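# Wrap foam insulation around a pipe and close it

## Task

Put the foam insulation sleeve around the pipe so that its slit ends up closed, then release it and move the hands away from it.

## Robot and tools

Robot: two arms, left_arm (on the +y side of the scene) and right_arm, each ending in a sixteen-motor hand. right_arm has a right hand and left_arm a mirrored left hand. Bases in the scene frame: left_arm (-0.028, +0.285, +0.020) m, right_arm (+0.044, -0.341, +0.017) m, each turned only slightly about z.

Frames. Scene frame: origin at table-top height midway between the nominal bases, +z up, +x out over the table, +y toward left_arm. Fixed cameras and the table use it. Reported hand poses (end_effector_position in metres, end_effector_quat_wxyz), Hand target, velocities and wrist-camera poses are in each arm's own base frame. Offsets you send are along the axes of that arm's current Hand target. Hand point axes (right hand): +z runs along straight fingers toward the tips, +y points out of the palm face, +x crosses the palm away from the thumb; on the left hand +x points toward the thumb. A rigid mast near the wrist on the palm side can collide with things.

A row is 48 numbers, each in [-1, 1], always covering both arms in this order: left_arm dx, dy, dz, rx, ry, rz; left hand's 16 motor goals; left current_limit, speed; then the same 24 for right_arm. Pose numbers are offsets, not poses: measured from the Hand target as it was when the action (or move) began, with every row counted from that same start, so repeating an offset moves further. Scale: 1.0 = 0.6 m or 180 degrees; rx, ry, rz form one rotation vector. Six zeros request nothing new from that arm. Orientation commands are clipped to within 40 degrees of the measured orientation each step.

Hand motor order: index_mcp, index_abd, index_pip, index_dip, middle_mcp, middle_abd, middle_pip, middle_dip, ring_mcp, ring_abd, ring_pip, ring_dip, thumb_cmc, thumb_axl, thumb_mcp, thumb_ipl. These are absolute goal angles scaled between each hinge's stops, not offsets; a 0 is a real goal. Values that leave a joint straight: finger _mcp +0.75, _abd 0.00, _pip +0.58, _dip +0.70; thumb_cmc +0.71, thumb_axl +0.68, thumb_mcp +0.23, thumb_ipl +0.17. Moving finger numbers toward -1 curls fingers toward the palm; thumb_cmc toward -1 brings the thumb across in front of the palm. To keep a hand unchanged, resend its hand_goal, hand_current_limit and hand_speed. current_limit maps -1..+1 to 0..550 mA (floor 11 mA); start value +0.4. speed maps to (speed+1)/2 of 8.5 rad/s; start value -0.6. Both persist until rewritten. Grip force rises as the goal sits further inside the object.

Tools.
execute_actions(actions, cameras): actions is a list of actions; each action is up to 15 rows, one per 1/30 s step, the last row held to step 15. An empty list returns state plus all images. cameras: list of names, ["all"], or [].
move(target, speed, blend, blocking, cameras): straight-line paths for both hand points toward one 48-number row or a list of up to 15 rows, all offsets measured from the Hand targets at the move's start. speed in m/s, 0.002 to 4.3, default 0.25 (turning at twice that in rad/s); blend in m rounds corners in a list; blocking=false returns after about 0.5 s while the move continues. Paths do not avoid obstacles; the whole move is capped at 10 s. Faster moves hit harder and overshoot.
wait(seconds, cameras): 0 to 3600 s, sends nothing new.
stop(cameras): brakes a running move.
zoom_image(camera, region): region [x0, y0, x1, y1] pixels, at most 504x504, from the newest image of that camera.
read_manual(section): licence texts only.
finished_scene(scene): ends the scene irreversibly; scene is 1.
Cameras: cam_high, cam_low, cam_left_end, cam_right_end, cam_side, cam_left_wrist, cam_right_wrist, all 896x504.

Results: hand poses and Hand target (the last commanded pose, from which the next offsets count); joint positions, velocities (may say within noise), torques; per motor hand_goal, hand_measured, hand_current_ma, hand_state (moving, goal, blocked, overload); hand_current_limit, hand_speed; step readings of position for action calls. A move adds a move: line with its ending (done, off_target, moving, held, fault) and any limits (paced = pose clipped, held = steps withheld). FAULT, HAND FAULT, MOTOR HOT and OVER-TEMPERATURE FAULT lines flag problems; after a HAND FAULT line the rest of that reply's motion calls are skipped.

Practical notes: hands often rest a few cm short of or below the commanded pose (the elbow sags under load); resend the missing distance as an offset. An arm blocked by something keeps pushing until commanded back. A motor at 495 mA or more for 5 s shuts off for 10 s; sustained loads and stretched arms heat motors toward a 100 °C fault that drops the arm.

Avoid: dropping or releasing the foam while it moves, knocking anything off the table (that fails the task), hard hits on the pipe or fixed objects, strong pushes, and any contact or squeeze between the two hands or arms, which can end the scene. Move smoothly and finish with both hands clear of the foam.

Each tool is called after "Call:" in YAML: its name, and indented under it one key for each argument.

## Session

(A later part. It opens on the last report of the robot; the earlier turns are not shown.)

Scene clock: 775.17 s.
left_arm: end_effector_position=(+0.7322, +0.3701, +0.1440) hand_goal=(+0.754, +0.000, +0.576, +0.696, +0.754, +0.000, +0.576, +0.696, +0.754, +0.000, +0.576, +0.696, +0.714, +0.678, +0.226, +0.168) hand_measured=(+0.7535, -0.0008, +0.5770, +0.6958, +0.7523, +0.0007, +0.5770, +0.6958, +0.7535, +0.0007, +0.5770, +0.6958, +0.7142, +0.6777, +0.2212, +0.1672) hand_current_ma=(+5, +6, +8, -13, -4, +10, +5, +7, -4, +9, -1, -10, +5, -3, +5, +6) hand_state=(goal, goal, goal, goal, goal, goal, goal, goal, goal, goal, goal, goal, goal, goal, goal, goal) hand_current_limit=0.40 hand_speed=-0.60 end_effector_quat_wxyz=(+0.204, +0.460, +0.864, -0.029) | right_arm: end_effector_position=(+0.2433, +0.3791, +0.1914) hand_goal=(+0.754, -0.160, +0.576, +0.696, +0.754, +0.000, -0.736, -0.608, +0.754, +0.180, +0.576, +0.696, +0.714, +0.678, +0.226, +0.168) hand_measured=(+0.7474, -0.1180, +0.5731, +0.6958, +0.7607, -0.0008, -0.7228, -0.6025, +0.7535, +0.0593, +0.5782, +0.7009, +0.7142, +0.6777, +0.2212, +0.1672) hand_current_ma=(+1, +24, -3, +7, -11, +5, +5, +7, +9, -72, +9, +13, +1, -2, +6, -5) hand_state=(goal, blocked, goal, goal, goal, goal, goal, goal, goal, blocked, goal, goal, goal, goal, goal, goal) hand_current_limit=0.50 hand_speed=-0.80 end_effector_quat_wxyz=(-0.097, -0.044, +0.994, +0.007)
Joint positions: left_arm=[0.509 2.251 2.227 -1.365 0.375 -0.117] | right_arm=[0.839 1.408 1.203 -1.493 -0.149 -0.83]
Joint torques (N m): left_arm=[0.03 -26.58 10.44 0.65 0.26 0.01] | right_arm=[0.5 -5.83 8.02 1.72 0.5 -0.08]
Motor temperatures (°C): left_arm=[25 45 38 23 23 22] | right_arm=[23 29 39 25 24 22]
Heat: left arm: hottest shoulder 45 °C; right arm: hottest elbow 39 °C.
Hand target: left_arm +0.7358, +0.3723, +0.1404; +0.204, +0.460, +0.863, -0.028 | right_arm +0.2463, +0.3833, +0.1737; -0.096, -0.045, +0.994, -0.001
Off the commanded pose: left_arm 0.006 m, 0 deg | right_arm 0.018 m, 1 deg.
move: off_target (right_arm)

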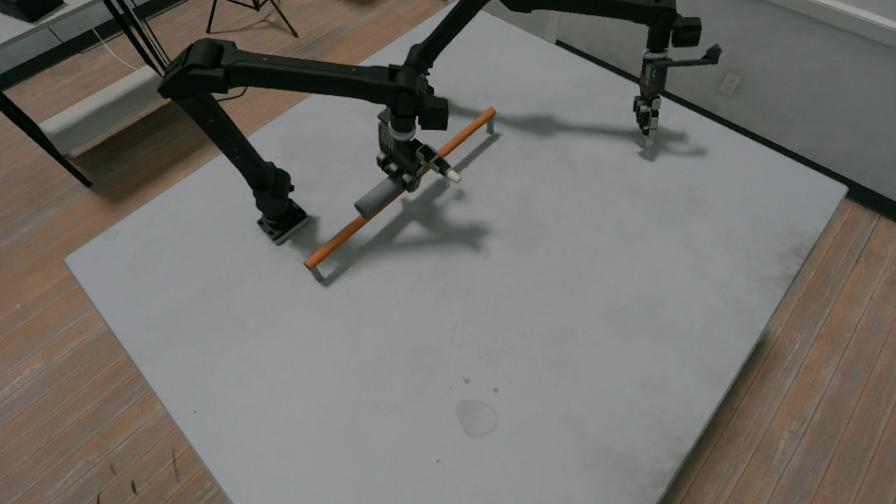

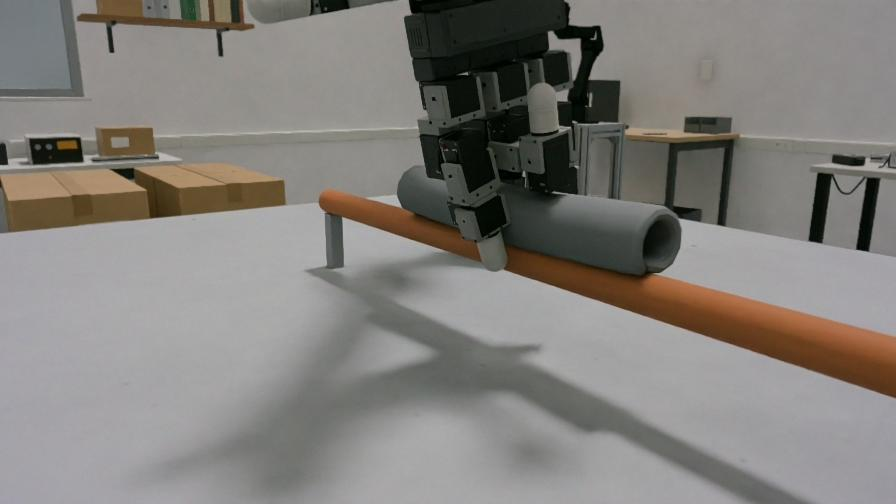

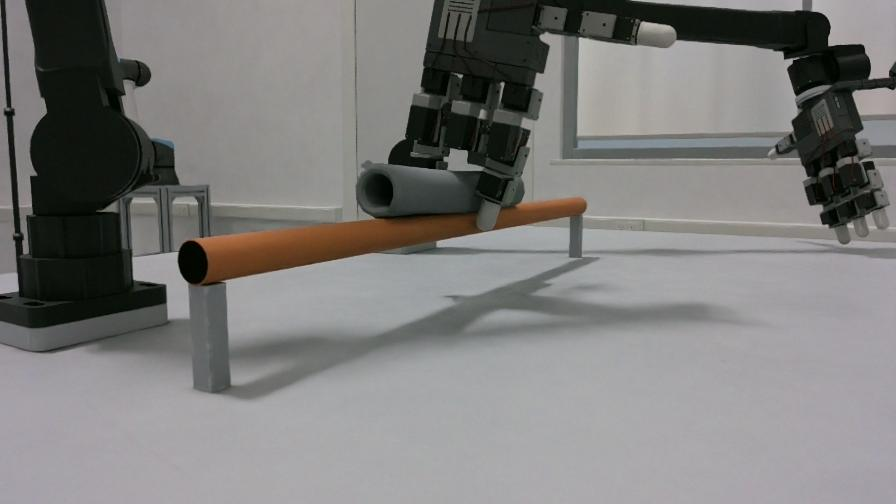

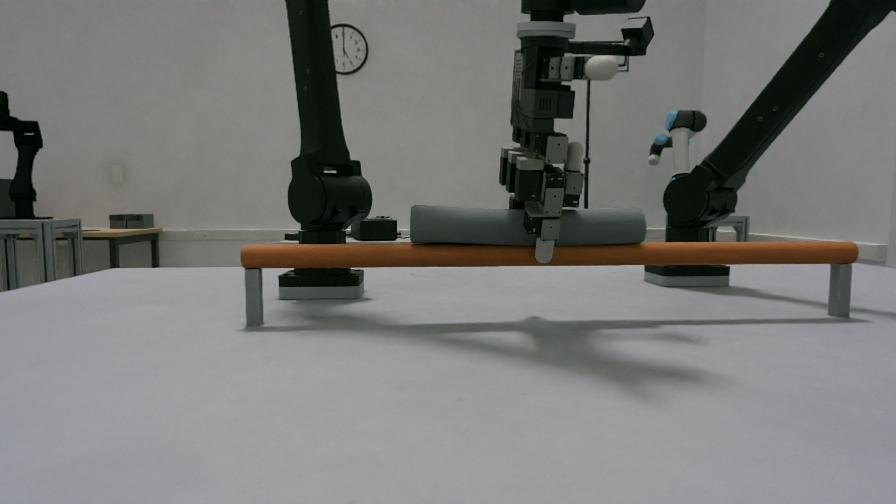

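Call:
move:
  target:
    - [0,0,0,0,0,0,0.754,0,0.576,0.696,0.754,0,0.576,0.696,0.754,0,0.576,0.696,0.714,0.678,0.226,0.168,0.4,-0.6,0.0,0.0,-0.015,0,0.0,0,0.754,-0.3,0.576,0.696,0.754,0,-0.737,-0.609,0.754,0.3,0.576,0.696,0.714,0.678,0.226,0.168,0.2,-0.8]
    - [0,0,0,0,0,0,0.754,0,0.576,0.696,0.754,0,0.576,0.696,0.754,0,0.576,0.696,0.714,0.678,0.226,0.168,0.4,-0.6,-0.01,0.0,-0.095,0,0.0,0,0.754,-0.3,0.576,0.696,0.754,0,-0.737,-0.609,0.754,0.3,0.576,0.696,0.714,0.678,0.226,0.168,0.2,-0.8]
  speed: 0.04
  cameras: ["cam_high","cam_left_end","cam_right_end","cam_side"]

Call:
zoom_image:
  camera: "cam_left_end"
  region: [580, 150, 700, 270]

Call:
zoom_image:
  camera: "cam_right_end"
  region: [345, 120, 465, 220]

Scene clock: 800.47 s.
left_arm: end_effector_position=(+0.7322, +0.3701, +0.1440) hand_goal=(+0.754, +0.000, +0.576, +0.696, +0.754, +0.000, +0.576, +0.696, +0.754, +0.000, +0.576, +0.696, +0.714, +0.678, +0.226, +0.168) hand_measured=(+0.7535, -0.0008, +0.5770, +0.6958, +0.7535, -0.0008, +0.5770, +0.6958, +0.7535, +0.0007, +0.5770, +0.6958, +0.7142, +0.6777, +0.2212, +0.1681) hand_current_ma=(+8, +5, +5, -9, -3, +9, +6, +2, +0, +6, +2, -6, +2, +0, +3, +15) hand_state=(goal, goal, goal, goal, goal, goal, goal, goal, goal, goal, goal, goal, goal, goal, goal, goal) hand_current_limit=0.40 hand_speed=-0.60 end_effector_quat_wxyz=(+0.204, +0.460, +0.864, -0.029) | right_arm: end_effector_position=(+0.2496, +0.3792, +0.2168) hand_goal=(+0.754, -0.300, +0.576, +0.696, +0.754, +0.000, -0.736, -0.608, +0.754, +0.300, +0.576, +0.696, +0.714, +0.678, +0.226, +0.168) hand_measured=(+0.7402, -0.1297, +0.5731, +0.6971, +0.7607, -0.0008, -0.7241, -0.6025, +0.7474, +0.0607, +0.5795, +0.7009, +0.7142, +0.6767, +0.2222, +0.1672) hand_current_ma=(-4, +130, -8, +10, -6, +4, +8, +9, +7, -203, +13, +16, +3, -1, +4, -6) hand_state=(goal, blocked, goal, goal, goal, goal, goal, goal, goal, blocked, goal, goal, goal, goal, goal, goal) hand_current_limit=0.20 hand_speed=-0.80 end_effector_quat_wxyz=(-0.104, -0.046, +0.993, -0.008)
Joint positions: left_arm=[0.509 2.251 2.227 -1.365 0.375 -0.117] | right_arm=[0.832 1.428 1.296 -1.598 -0.136 -0.843]
Joint torques (N m): left_arm=[0.26 -26.7 10.48 0.66 0.26 0] | right_arm=[-1.32 -7.18 12.62 -0.18 0.19 -0.26]
Heat: left arm: hottest shoulder 45 °C; right arm: hottest elbow 39 °C.
Hand target: left_arm +0.7358, +0.3723, +0.1404; +0.204, +0.460, +0.863, -0.028 | right_arm +0.2629, +0.3846, +0.2286; -0.096, -0.045, +0.994, -0.001
Off the commanded pose: left_arm 0.006 m, 0 deg | right_arm 0.019 m, 1 deg.
move: off_target (right_arm)

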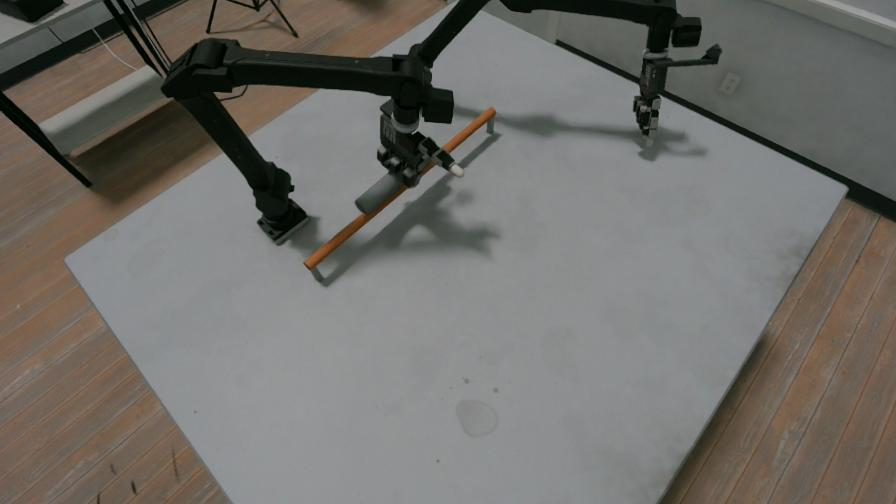

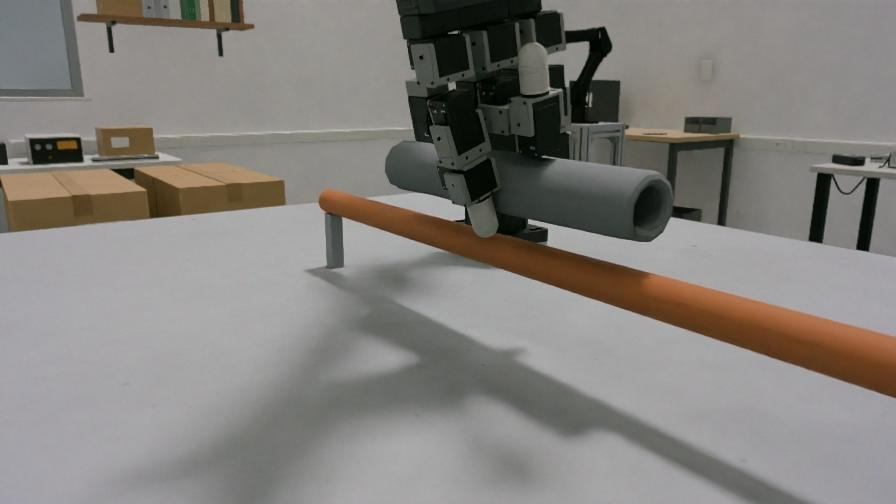

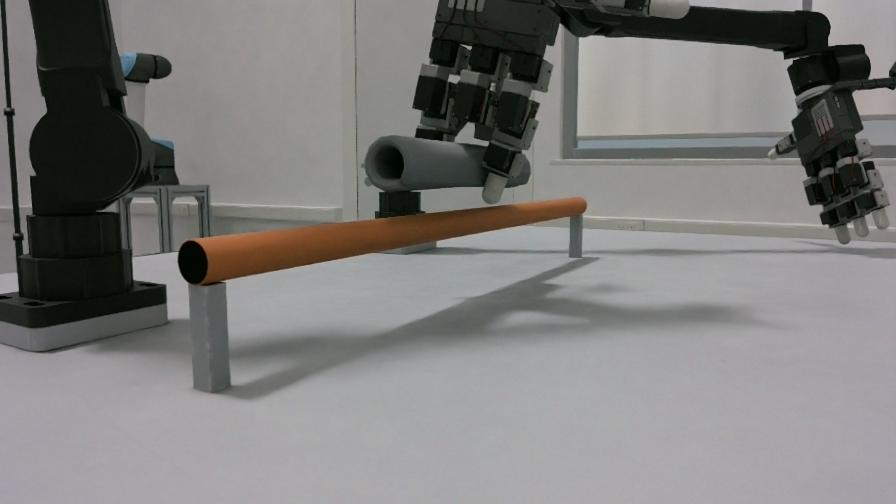

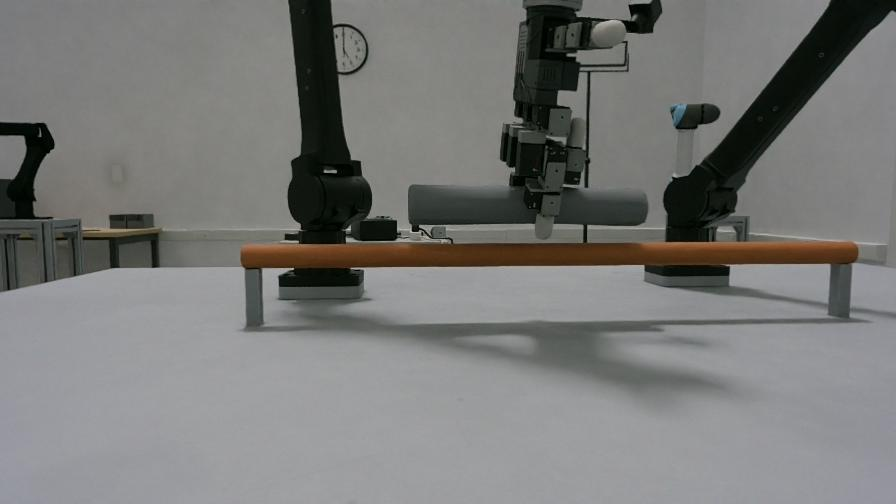

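Scaled by 4.200 from the camera's image (finer frame: 1280x720).

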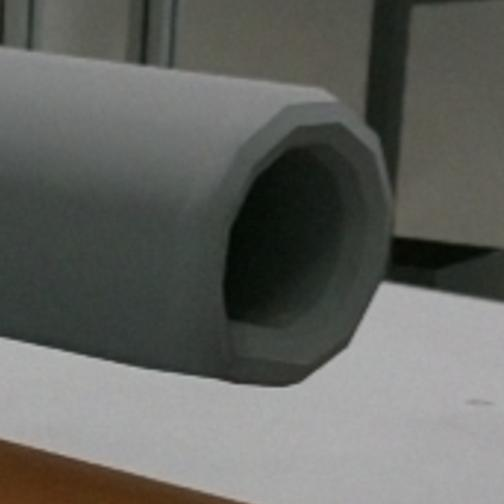

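Scaled by 4.200 from the camera's image (finer frame: 1280x720).

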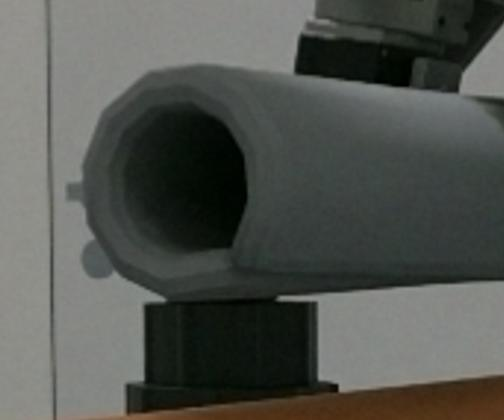

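Call:
move:
  target:
    - [0,0,0,0,0,0,0.754,0,0.576,0.696,0.754,0,0.576,0.696,0.754,0,0.576,0.696,0.714,0.678,0.226,0.168,0.4,-0.6,0.016,0.0,0.062,0,0.0,0,0.754,-0.3,0.576,0.696,0.754,0,-0.737,-0.609,0.754,0.3,0.576,0.696,0.714,0.678,0.226,0.168,0.2,-0.8]
  speed: 0.04
  cameras: ["cam_left_end","cam_right_end","cam_side"]

Scene clock: 830.77 s.
left_arm: end_effector_position=(+0.7322, +0.3701, +0.1440) hand_goal=(+0.754, +0.000, +0.576, +0.696, +0.754, +0.000, +0.576, +0.696, +0.754, +0.000, +0.576, +0.696, +0.714, +0.678, +0.226, +0.168) hand_measured=(+0.7535, -0.0008, +0.5770, +0.6958, +0.7535, +0.0007, +0.5770, +0.6958, +0.7535, -0.0008, +0.5770, +0.6958, +0.7142, +0.6777, +0.2212, +0.1672) hand_current_ma=(+7, +7, +8, -6, -5, +5, +6, +6, +0, +6, +2, -6, +6, +1, +0, +7) hand_state=(goal, goal, goal, goal, goal, goal, goal, goal, goal, goal, goal, goal, goal, goal, goal, goal) hand_current_limit=0.40 hand_speed=-0.60 end_effector_quat_wxyz=(+0.204, +0.460, +0.864, -0.029) | right_arm: end_effector_position=(+0.2500, +0.3790, +0.1946) hand_goal=(+0.754, -0.300, +0.576, +0.696, +0.754, +0.000, -0.736, -0.608, +0.754, +0.300, +0.576, +0.696, +0.714, +0.678, +0.226, +0.168) hand_measured=(+0.7402, -0.1312, +0.5731, +0.6971, +0.7607, +0.0007, -0.7228, -0.6025, +0.7486, +0.0607, +0.5795, +0.7022, +0.7142, +0.6777, +0.2212, +0.1672) hand_current_ma=(-3, +130, -8, +7, -8, +7, +4, +10, +5, -199, +7, +13, +1, +1, +2, -6) hand_state=(goal, blocked, goal, goal, goal, goal, goal, goal, goal, blocked, goal, goal, goal, goal, goal, goal) hand_current_limit=0.20 hand_speed=-0.80 end_effector_quat_wxyz=(-0.099, -0.044, +0.994, -0.003)
Joint positions: left_arm=[0.509 2.251 2.227 -1.365 0.375 -0.117] | right_arm=[0.832 1.428 1.236 -1.524 -0.136 -0.837]
Joint torques (N m): left_arm=[0.03 -26.64 10.51 0.64 0.27 0.02] | right_arm=[1.14 -8.41 8.79 0.75 0.05 -0.03]
Heat: left arm: hottest shoulder 45 °C; right arm: hottest elbow 40 °C.
Hand target: left_arm +0.7358, +0.3723, +0.1404; +0.204, +0.460, +0.863, -0.028 | right_arm +0.2464, +0.3833, +0.1939; -0.096, -0.045, +0.994, -0.001
Off the commanded pose: left_arm 0.006 m, 0 deg | right_arm 0.006 m, 0 deg.
move: done

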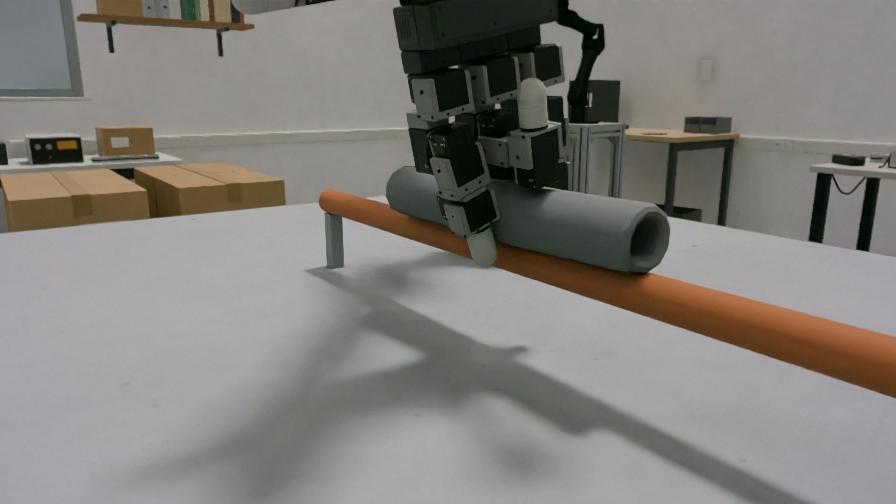

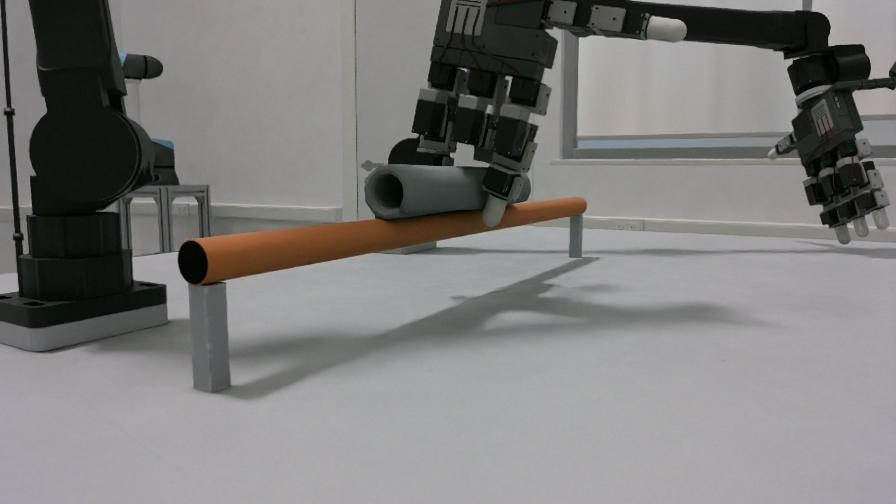

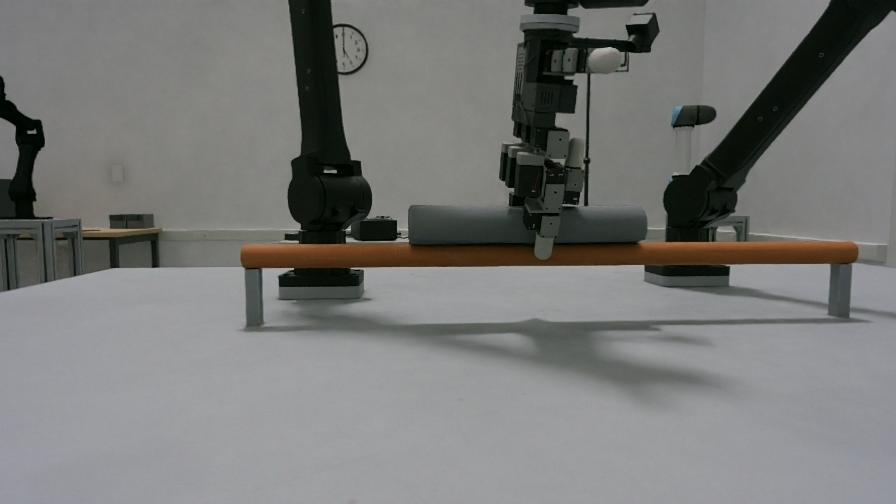

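Call:
move:
  target:
    - [0,0,0,0,0,0,0.754,0,0.576,0.696,0.754,0,0.576,0.696,0.754,0,0.576,0.696,0.714,0.678,0.226,0.168,0.4,-0.6,0.0,0.0,0.0,0,0.0,0,0.754,-0.11,0.576,0.696,0.754,0,-0.737,-0.609,0.754,0.09,0.576,0.696,0.714,0.678,0.226,0.168,0.2,-0.8]
    - [0,0,0,0,0,0,0.754,0,0.576,0.696,0.754,0,0.576,0.696,0.754,0,0.576,0.696,0.714,0.678,0.226,0.168,0.4,-0.6,-0.023,-0.0027,-0.0513,0,0.0,0,0.754,-0.11,0.576,0.696,0.754,0,-0.737,-0.609,0.754,0.09,0.576,0.696,0.714,0.678,0.226,0.168,0.2,-0.8]
  speed: 0.03
  cameras: ["cam_left_end","cam_right_end","cam_side"]

Scene clock: 843.27 s.
left_arm: end_effector_position=(+0.7322, +0.3701, +0.1440) hand_goal=(+0.754, +0.000, +0.576, +0.696, +0.754, +0.000, +0.576, +0.696, +0.754, +0.000, +0.576, +0.696, +0.714, +0.678, +0.226, +0.168) hand_measured=(+0.7535, +0.0007, +0.5770, +0.6958, +0.7535, +0.0007, +0.5770, +0.6958, +0.7535, -0.0008, +0.5770, +0.6971, +0.7142, +0.6777, +0.2212, +0.1672) hand_current_ma=(+10, +7, +7, -7, -7, +1, +6, +5, -2, +5, +0, -8, +0, -3, +0, +9) hand_state=(goal, goal, goal, goal, goal, goal, goal, goal, goal, goal, goal, goal, goal, goal, goal, goal) hand_current_limit=0.40 hand_speed=-0.60 end_effector_quat_wxyz=(+0.204, +0.460, +0.864, -0.029) | right_arm: end_effector_position=(+0.2526, +0.3780, +0.2101) hand_goal=(+0.754, -0.110, +0.576, +0.696, +0.754, +0.000, -0.736, -0.608, +0.754, +0.090, +0.576, +0.696, +0.714, +0.678, +0.226, +0.168) hand_measured=(+0.7402, -0.0887, +0.5731, +0.6971, +0.7619, -0.0008, -0.7241, -0.6025, +0.7474, +0.0900, +0.5744, +0.7009, +0.7142, +0.6767, +0.2222, +0.1681) hand_current_ma=(-4, +8, -6, +6, -6, +0, +8, +14, +10, +8, +13, +13, +0, -8, -1, -6) hand_state=(goal, blocked, goal, goal, goal, goal, goal, goal, goal, goal, goal, goal, goal, goal, goal, goal) hand_current_limit=0.20 hand_speed=-0.80 end_effector_quat_wxyz=(-0.104, -0.046, +0.994, -0.007)
Joint positions: left_arm=[0.509 2.251 2.227 -1.365 0.375 -0.117] | right_arm=[0.824 1.433 1.283 -1.58 -0.135 -0.85]
Joint torques (N m): left_arm=[0.32 -26.64 10.52 0.62 0.26 0.01] | right_arm=[-1.38 -7.12 12.56 -0.18 0.19 -0.22]
Heat: left arm: hottest shoulder 46 °C; right arm: hottest elbow 40 °C.
Hand target: left_arm +0.7358, +0.3723, +0.1404; +0.204, +0.460, +0.863, -0.028 | right_arm +0.2661, +0.3833, +0.2215; -0.096, -0.045, +0.994, -0.001
Off the commanded pose: left_arm 0.006 m, 0 deg | right_arm 0.018 m, 1 deg.
move: off_target (right_arm)

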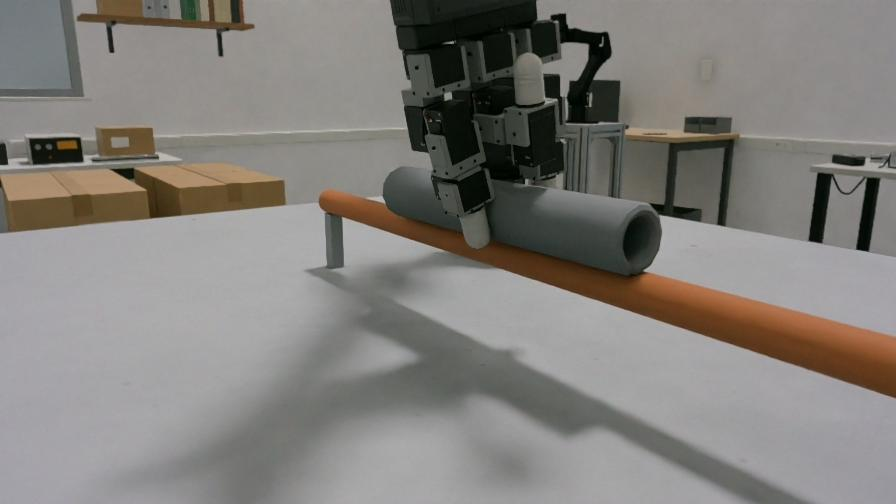

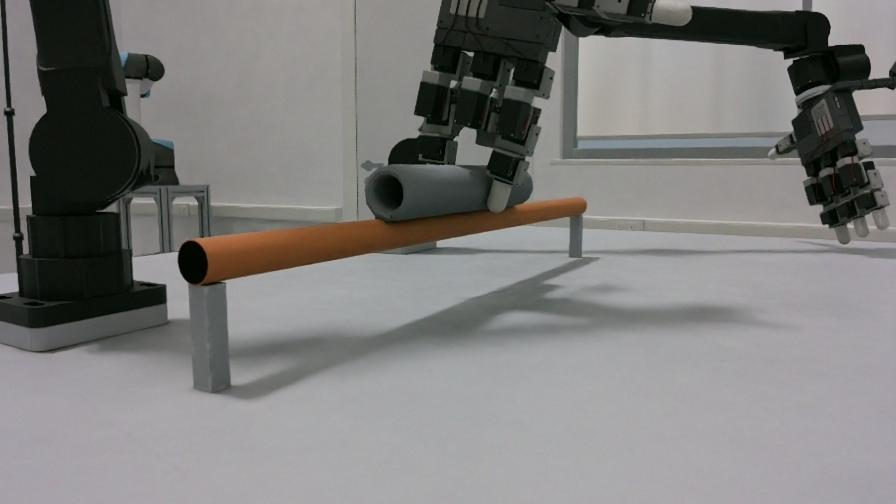

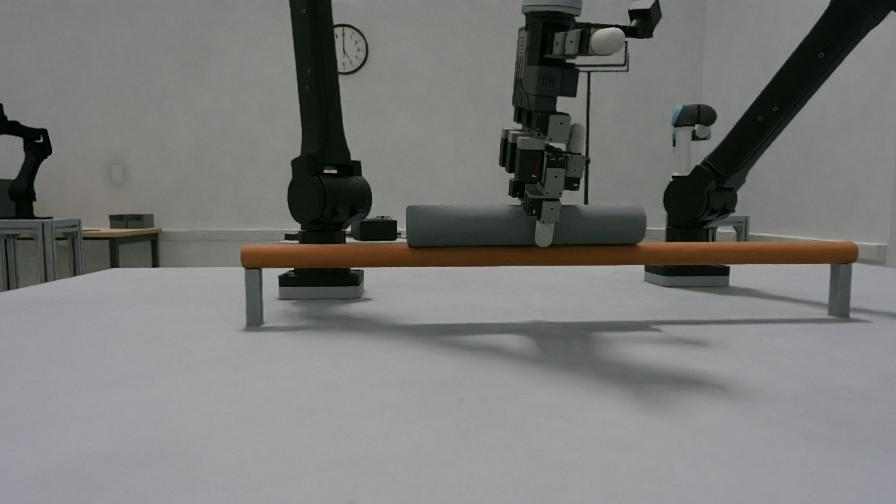

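Call:
move:
  target:
    - [0,0,0,0,0,0,0.754,0,0.576,0.696,0.754,0,0.576,0.696,0.754,0,0.576,0.696,0.714,0.678,0.226,0.168,0.4,-0.6,0.0,0.0,-0.0203,0,0.0,0,0.754,-0.11,0.576,0.696,0.754,0,-0.737,-0.609,0.754,0.11,0.576,0.696,0.714,0.678,0.226,0.168,0.2,-0.8]
    - [0,0,0,0,0,0,0.754,0,0.576,0.696,0.754,0,0.576,0.696,0.754,0,0.576,0.696,0.714,0.678,0.226,0.168,0.4,-0.6,0,-0.0,-0.0203,0,0.0,0,0.754,-0.3,0.576,0.696,0.754,0,-0.737,-0.609,0.754,0.3,0.576,0.696,0.714,0.678,0.226,0.168,0.2,-0.8]
  speed: 0.03
  cameras: ["cam_left_end","cam_right_end","cam_side"]

Scene clock: 851.73 s.
left_arm: end_effector_position=(+0.7322, +0.3701, +0.1440) hand_goal=(+0.754, +0.000, +0.576, +0.696, +0.754, +0.000, +0.576, +0.696, +0.754, +0.000, +0.576, +0.696, +0.714, +0.678, +0.226, +0.168) hand_measured=(+0.7535, +0.0007, +0.5770, +0.6958, +0.7535, +0.0007, +0.5770, +0.6958, +0.7535, +0.0007, +0.5770, +0.6958, +0.7142, +0.6777, +0.2212, +0.1672) hand_current_ma=(+7, +14, +7, -8, -4, +2, +9, +3, -6, +8, +3, -13, +9, -4, +6, +12) hand_state=(goal, goal, goal, goal, goal, goal, goal, goal, goal, goal, goal, goal, goal, goal, goal, goal) hand_current_limit=0.40 hand_speed=-0.60 end_effector_quat_wxyz=(+0.204, +0.460, +0.864, -0.029) | right_arm: end_effector_position=(+0.2548, +0.3784, +0.2223) hand_goal=(+0.754, -0.300, +0.576, +0.696, +0.754, +0.000, -0.736, -0.608, +0.754, +0.300, +0.576, +0.696, +0.714, +0.678, +0.226, +0.168) hand_measured=(+0.7402, -0.1326, +0.5731, +0.6958, +0.7607, -0.0008, -0.7228, -0.6025, +0.7486, +0.1560, +0.5782, +0.7009, +0.7142, +0.6767, +0.2222, +0.1672) hand_current_ma=(-3, +127, -4, +9, -11, +4, +4, +14, +11, -92, +10, +12, +5, -3, +2, -3) hand_state=(goal, blocked, goal, goal, goal, goal, goal, goal, goal, blocked, goal, goal, goal, goal, goal, goal) hand_current_limit=0.20 hand_speed=-0.80 end_effector_quat_wxyz=(-0.103, -0.046, +0.994, -0.007)
Joint positions: left_arm=[0.509 2.251 2.227 -1.365 0.375 -0.117] | right_arm=[0.821 1.433 1.316 -1.612 -0.134 -0.854]
Joint torques (N m): left_arm=[0.21 -26.81 10.44 0.68 0.26 0.01] | right_arm=[-1.38 -7.12 12.63 -0.21 0.19 -0.23]
Heat: left arm: hottest shoulder 46 °C; right arm: hottest elbow 40 °C.
Hand target: left_arm +0.7358, +0.3723, +0.1404; +0.204, +0.460, +0.863, -0.028 | right_arm +0.2683, +0.3834, +0.2335; -0.096, -0.045, +0.994, -0.001
Off the commanded pose: left_arm 0.006 m, 0 deg | right_arm 0.018 m, 1 deg.
move: off_target (right_arm); target 2's new numbers were sent with right_arm's hand 0.018 m and 1 deg from that target

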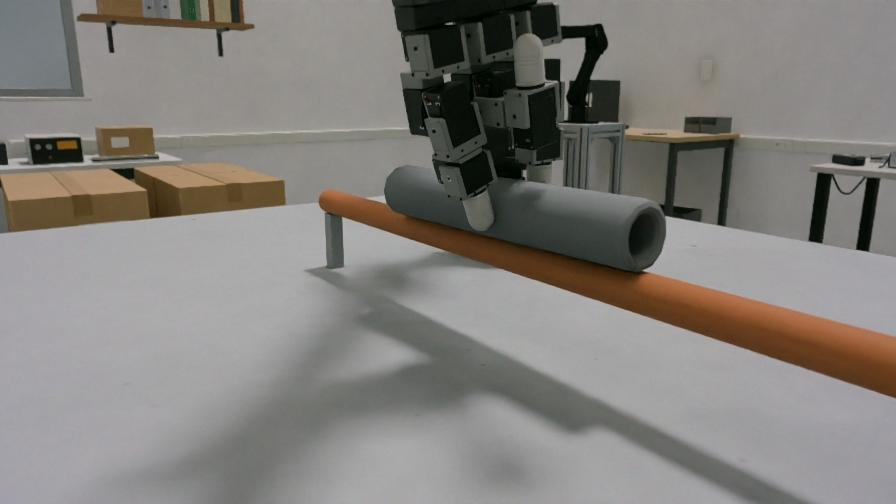

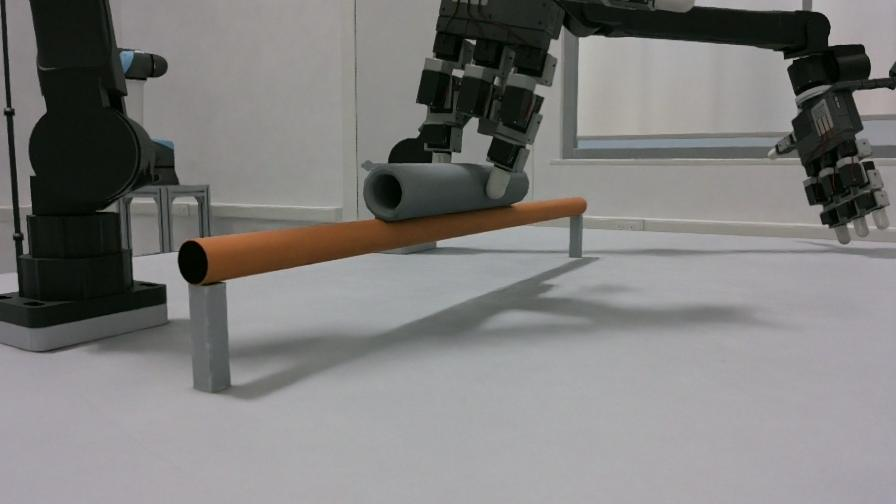

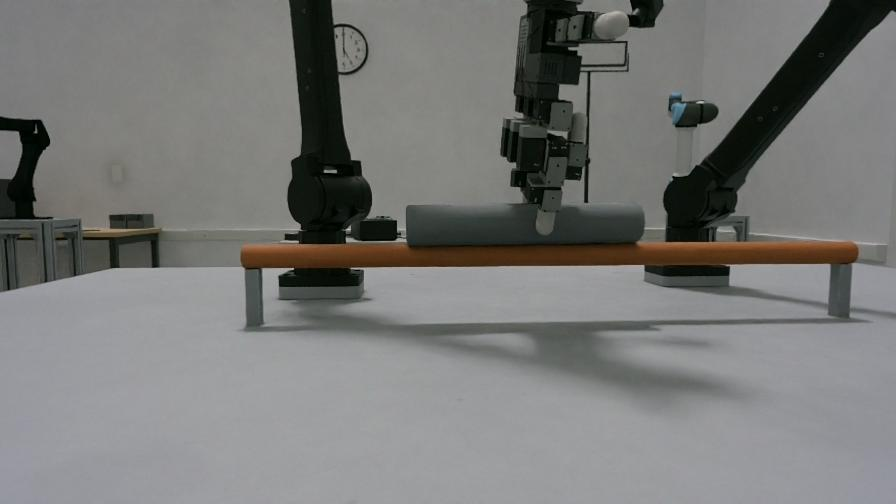

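Call:
move:
  target:
    - [0,0,0,0,0,0,0.754,0,0.576,0.696,0.754,0,0.576,0.696,0.754,0,0.576,0.696,0.714,0.678,0.226,0.168,0.4,-0.6,0.0148,0.0005,-0.076,0,0.0,0,0.754,-0.35,0.576,0.696,0.754,0,-0.737,-0.609,0.754,0.35,0.576,0.696,0.714,0.678,0.226,0.168,0.2,-0.8]
    - [0,0,0,0,0,0,0.754,0,0.576,0.696,0.754,0,0.576,0.696,0.754,0,0.576,0.696,0.714,0.678,0.226,0.168,0.4,-0.6,-0.1222,-0.0043,-0.1028,0.0011,-0.0611,0.0109,0.754,-0.35,0.576,0.696,0.754,0,-0.737,-0.609,0.754,0.35,0.576,0.696,0.714,0.678,0.226,0.168,0.2,-0.8]
    - [0,0,0,0,0,0,0.754,0,0.576,0.696,0.754,0,0.576,0.696,0.754,0,0.576,0.696,0.714,0.678,0.226,0.168,0.4,-0.6,-0.1472,-0.0043,0.113,0.0011,-0.0611,0.0109,0.754,-0.35,0.576,0.696,0.754,0,-0.737,-0.609,0.754,0.35,0.576,0.696,0.714,0.678,0.226,0.168,0.2,-0.8]
  speed: 0.1
  blend: [0.02,0.02,0]
  cameras: ["cam_high","cam_left_end","cam_right_end","cam_side"]

Scene clock: 879.73 s.
left_arm: end_effector_position=(+0.7322, +0.3701, +0.1440) hand_goal=(+0.754, +0.000, +0.576, +0.696, +0.754, +0.000, +0.576, +0.696, +0.754, +0.000, +0.576, +0.696, +0.714, +0.678, +0.226, +0.168) hand_measured=(+0.7535, -0.0008, +0.5770, +0.6958, +0.7535, -0.0008, +0.5770, +0.6971, +0.7535, -0.0008, +0.5770, +0.6958, +0.7142, +0.6777, +0.2212, +0.1672) hand_current_ma=(+13, +1, +6, -6, -7, +3, +9, +4, +0, +6, +4, -6, +8, +0, +0, +9) hand_state=(goal, goal, goal, goal, goal, goal, goal, goal, goal, goal, goal, goal, goal, goal, goal, goal) hand_current_limit=0.40 hand_speed=-0.60 end_effector_quat_wxyz=(+0.204, +0.460, +0.864, -0.029) | right_arm: end_effector_position=(+0.3394, +0.3863, +0.1557) hand_goal=(+0.754, -0.350, +0.576, +0.696, +0.754, +0.000, -0.736, -0.608, +0.754, +0.350, +0.576, +0.696, +0.714, +0.678, +0.226, +0.168) hand_measured=(+0.7402, -0.1385, +0.5731, +0.6958, +0.7595, -0.0008, -0.7228, -0.6025, +0.7535, +0.1662, +0.5834, +0.7009, +0.7142, +0.6767, +0.2222, +0.1681) hand_current_ma=(-2, +181, -5, +6, -7, +2, +6, +10, +8, -130, +11, +11, +4, -1, +1, -1) hand_state=(goal, blocked, goal, goal, goal, goal, goal, goal, goal, blocked, goal, goal, goal, goal, goal, goal) hand_current_limit=0.20 hand_speed=-0.80 end_effector_quat_wxyz=(-0.001, -0.029, +1.000, +0.002)
Joint positions: left_arm=[0.509 2.251 2.227 -1.365 0.375 -0.117] | right_arm=[0.751 1.528 1.239 -1.281 -0.003 -0.878]
Joint torques (N m): left_arm=[-0.03 -26.64 10.5 0.58 0.26 0.01] | right_arm=[-0.15 -8.88 9.13 1.14 0.31 -0.1]
Heat: left arm: hottest shoulder 46 °C; right arm: hottest elbow 43 °C.
Hand target: left_arm +0.7358, +0.3723, +0.1404; +0.204, +0.460, +0.863, -0.028 | right_arm +0.3420, +0.3879, +0.1499; +0.000, -0.028, +1.000, +0.000
Off the commanded pose: left_arm 0.006 m, 0 deg | right_arm 0.006 m, 0 deg.
move: done

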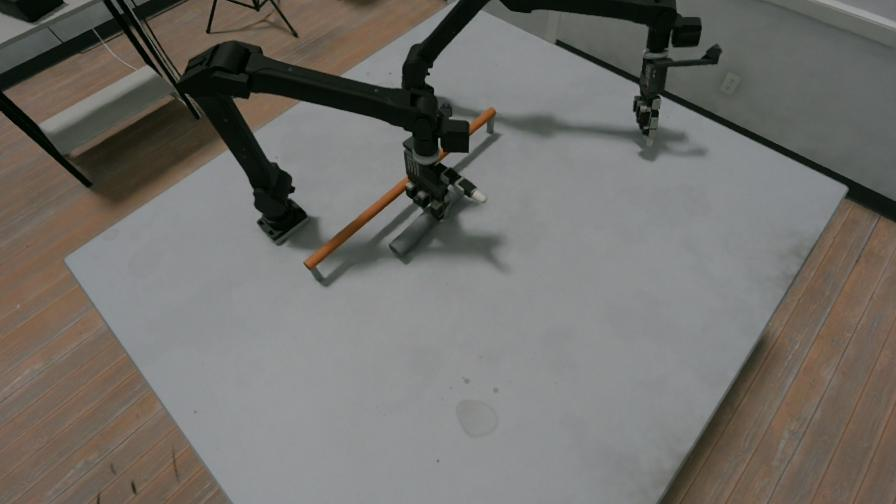

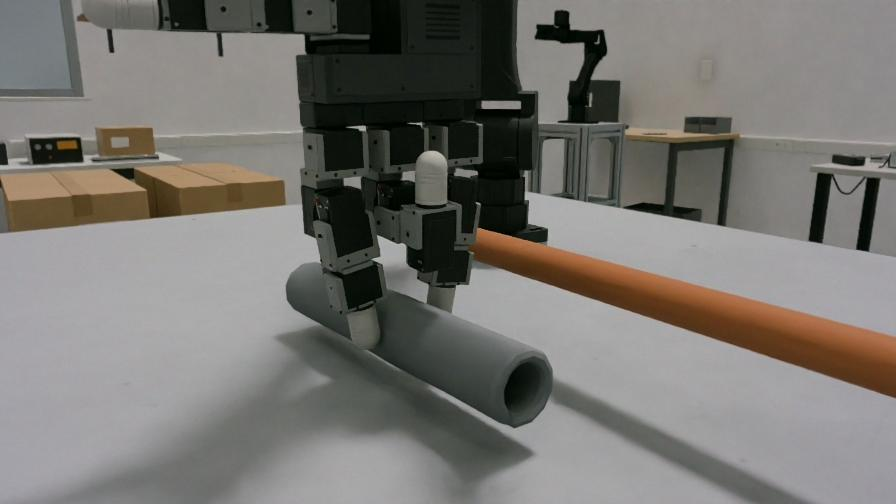

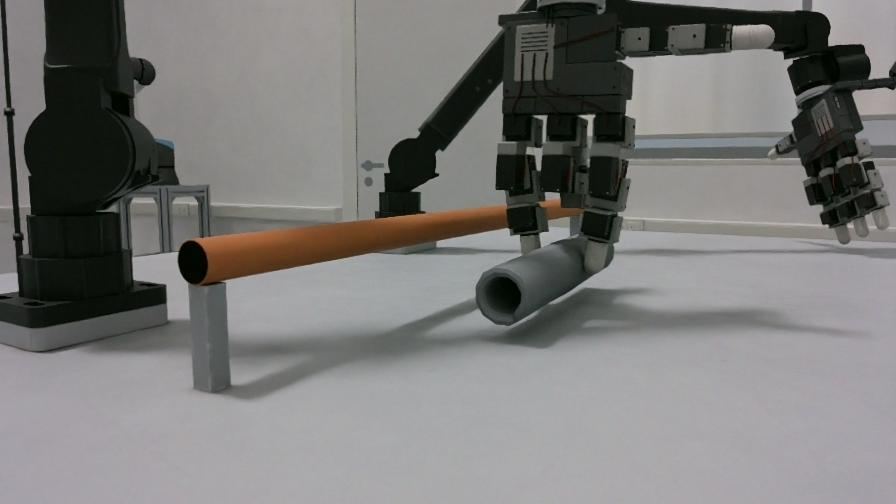

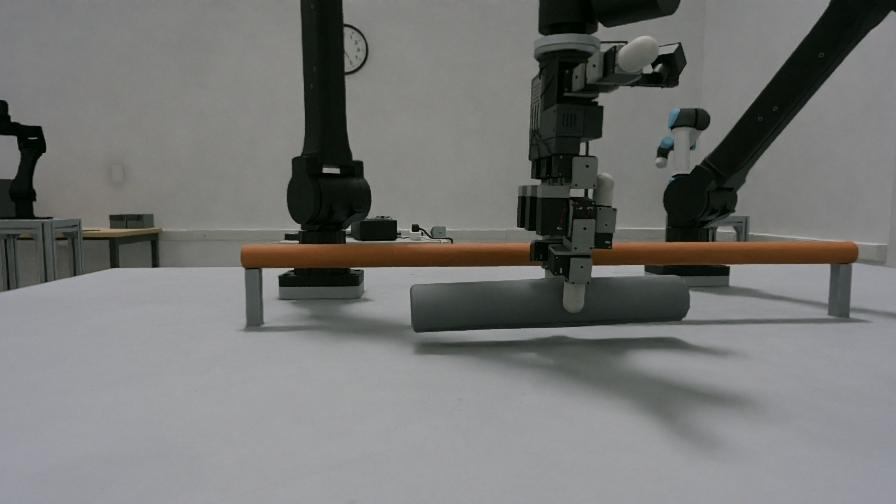

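Call:
move:
  target:
    - [0,0,0,0,0,0,0.754,0,0.576,0.696,0.754,0,0.576,0.696,0.754,0,0.576,0.696,0.714,0.678,0.226,0.168,0.4,-0.6,0.0,0.0,0.0415,0,0.0,0,0.754,-0.35,0.576,0.696,0.754,0,-0.737,-0.609,0.754,0.35,0.576,0.696,0.714,0.678,0.226,0.168,0.2,-0.8]
  speed: 0.06
  cameras: ["cam_high","cam_left_end","cam_right_end","cam_side"]

Call:
zoom_image:
  camera: "cam_left_end"
  region: [440, 300, 600, 460]

Call:
zoom_image:
  camera: "cam_right_end"
  region: [440, 220, 600, 360]

Scene clock: 886.73 s.
left_arm: end_effector_position=(+0.7322, +0.3701, +0.1440) hand_goal=(+0.754, +0.000, +0.576, +0.696, +0.754, +0.000, +0.576, +0.696, +0.754, +0.000, +0.576, +0.696, +0.714, +0.678, +0.226, +0.168) hand_measured=(+0.7535, +0.0007, +0.5770, +0.6958, +0.7535, -0.0008, +0.5770, +0.6958, +0.7535, -0.0008, +0.5770, +0.6958, +0.7142, +0.6767, +0.2212, +0.1681) hand_current_ma=(+5, +6, +8, -7, -8, +3, +11, +3, +1, +10, +1, -10, +4, -5, +2, +10) hand_state=(goal, goal, goal, goal, goal, goal, goal, goal, goal, goal, goal, goal, goal, goal, goal, goal) hand_current_limit=0.40 hand_speed=-0.60 end_effector_quat_wxyz=(+0.204, +0.460, +0.864, -0.029) | right_arm: end_effector_position=(+0.3404, +0.3872, +0.1370) hand_goal=(+0.754, -0.350, +0.576, +0.696, +0.754, +0.000, -0.736, -0.608, +0.754, +0.350, +0.576, +0.696, +0.714, +0.678, +0.226, +0.168) hand_measured=(+0.7414, -0.1385, +0.5731, +0.6971, +0.7595, -0.0008, -0.7241, -0.6025, +0.7595, +0.1662, +0.5821, +0.7022, +0.7142, +0.6777, +0.2212, +0.1681) hand_current_ma=(-7, +178, -6, +11, -11, +3, +3, +13, +10, -139, +12, +12, +3, -1, +2, -2) hand_state=(goal, blocked, goal, goal, goal, goal, goal, goal, goal, blocked, goal, goal, goal, goal, goal, goal) hand_current_limit=0.20 hand_speed=-0.80 end_effector_quat_wxyz=(+0.003, -0.029, +1.000, +0.004)
Joint positions: left_arm=[0.509 2.251 2.227 -1.365 0.375 -0.117] | right_arm=[0.751 1.542 1.202 -1.221 -0.003 -0.878]
Joint torques (N m): left_arm=[0.09 -26.7 10.45 0.61 0.27 0] | right_arm=[-0.09 -8.29 8.5 1.52 0.31 -0.11]
Heat: left arm: hottest shoulder 46 °C; right arm: hottest elbow 42 °C.
Hand target: left_arm +0.7358, +0.3723, +0.1404; +0.204, +0.460, +0.863, -0.028 | right_arm +0.3420, +0.3879, +0.1250; +0.000, -0.028, +1.000, +0.000
Off the commanded pose: left_arm 0.006 m, 0 deg | right_arm 0.012 m, 1 deg.
move: off_target (right_arm)

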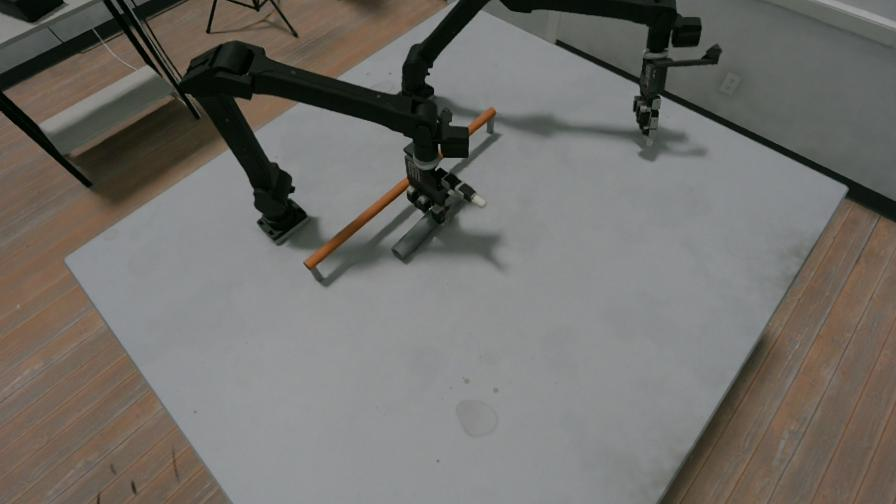

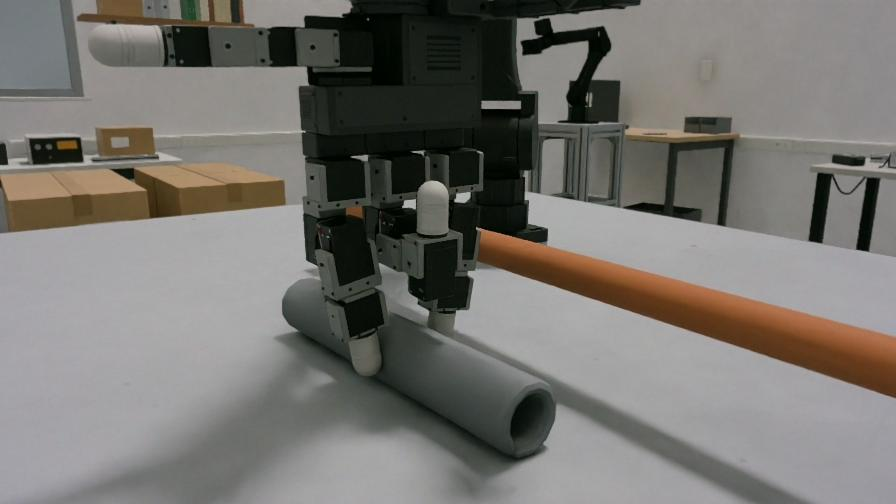

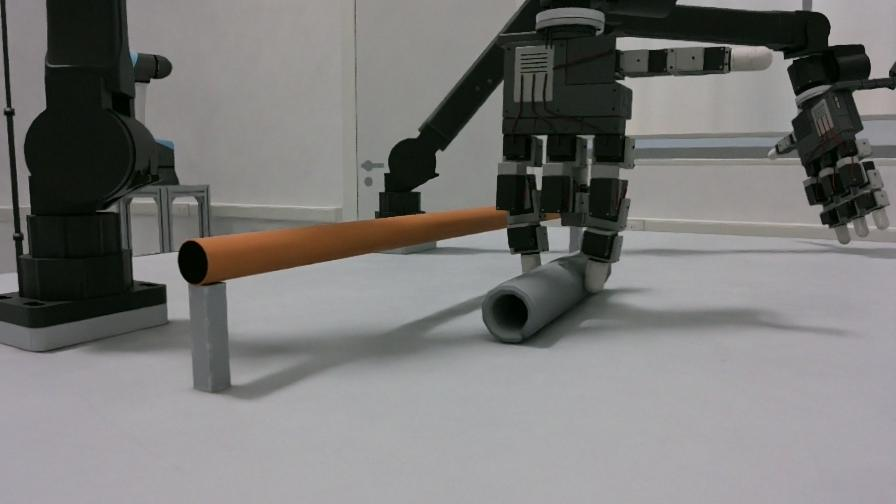

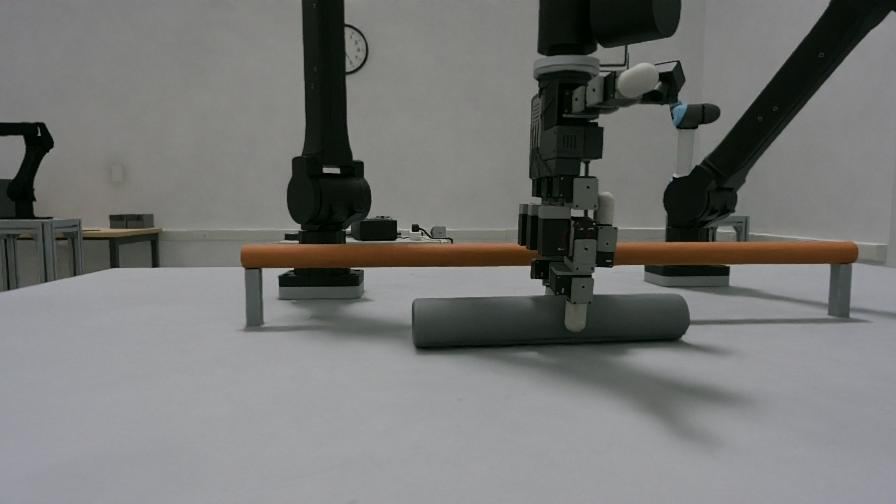

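Scaled by 3.150 from the camera's image (finer frame: 1280x720).

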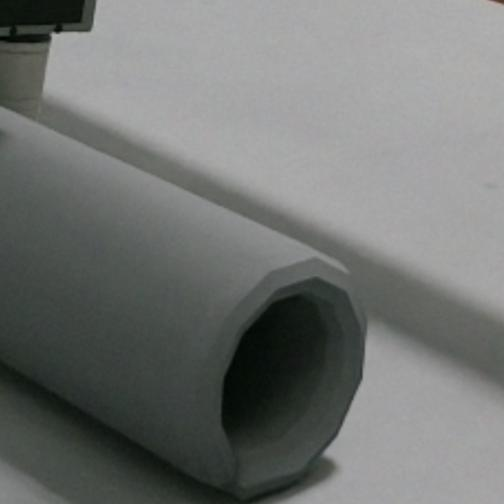

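Scaled by 3.150 from the camera's image (finer frame: 1280x720).

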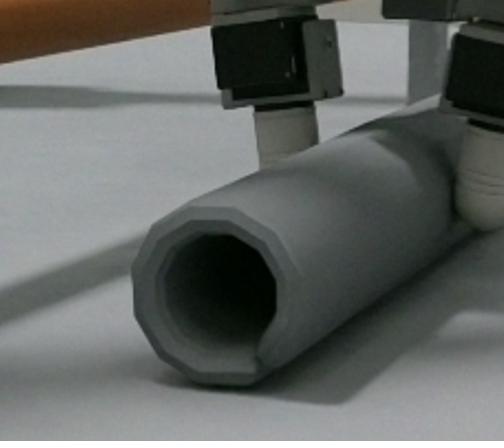

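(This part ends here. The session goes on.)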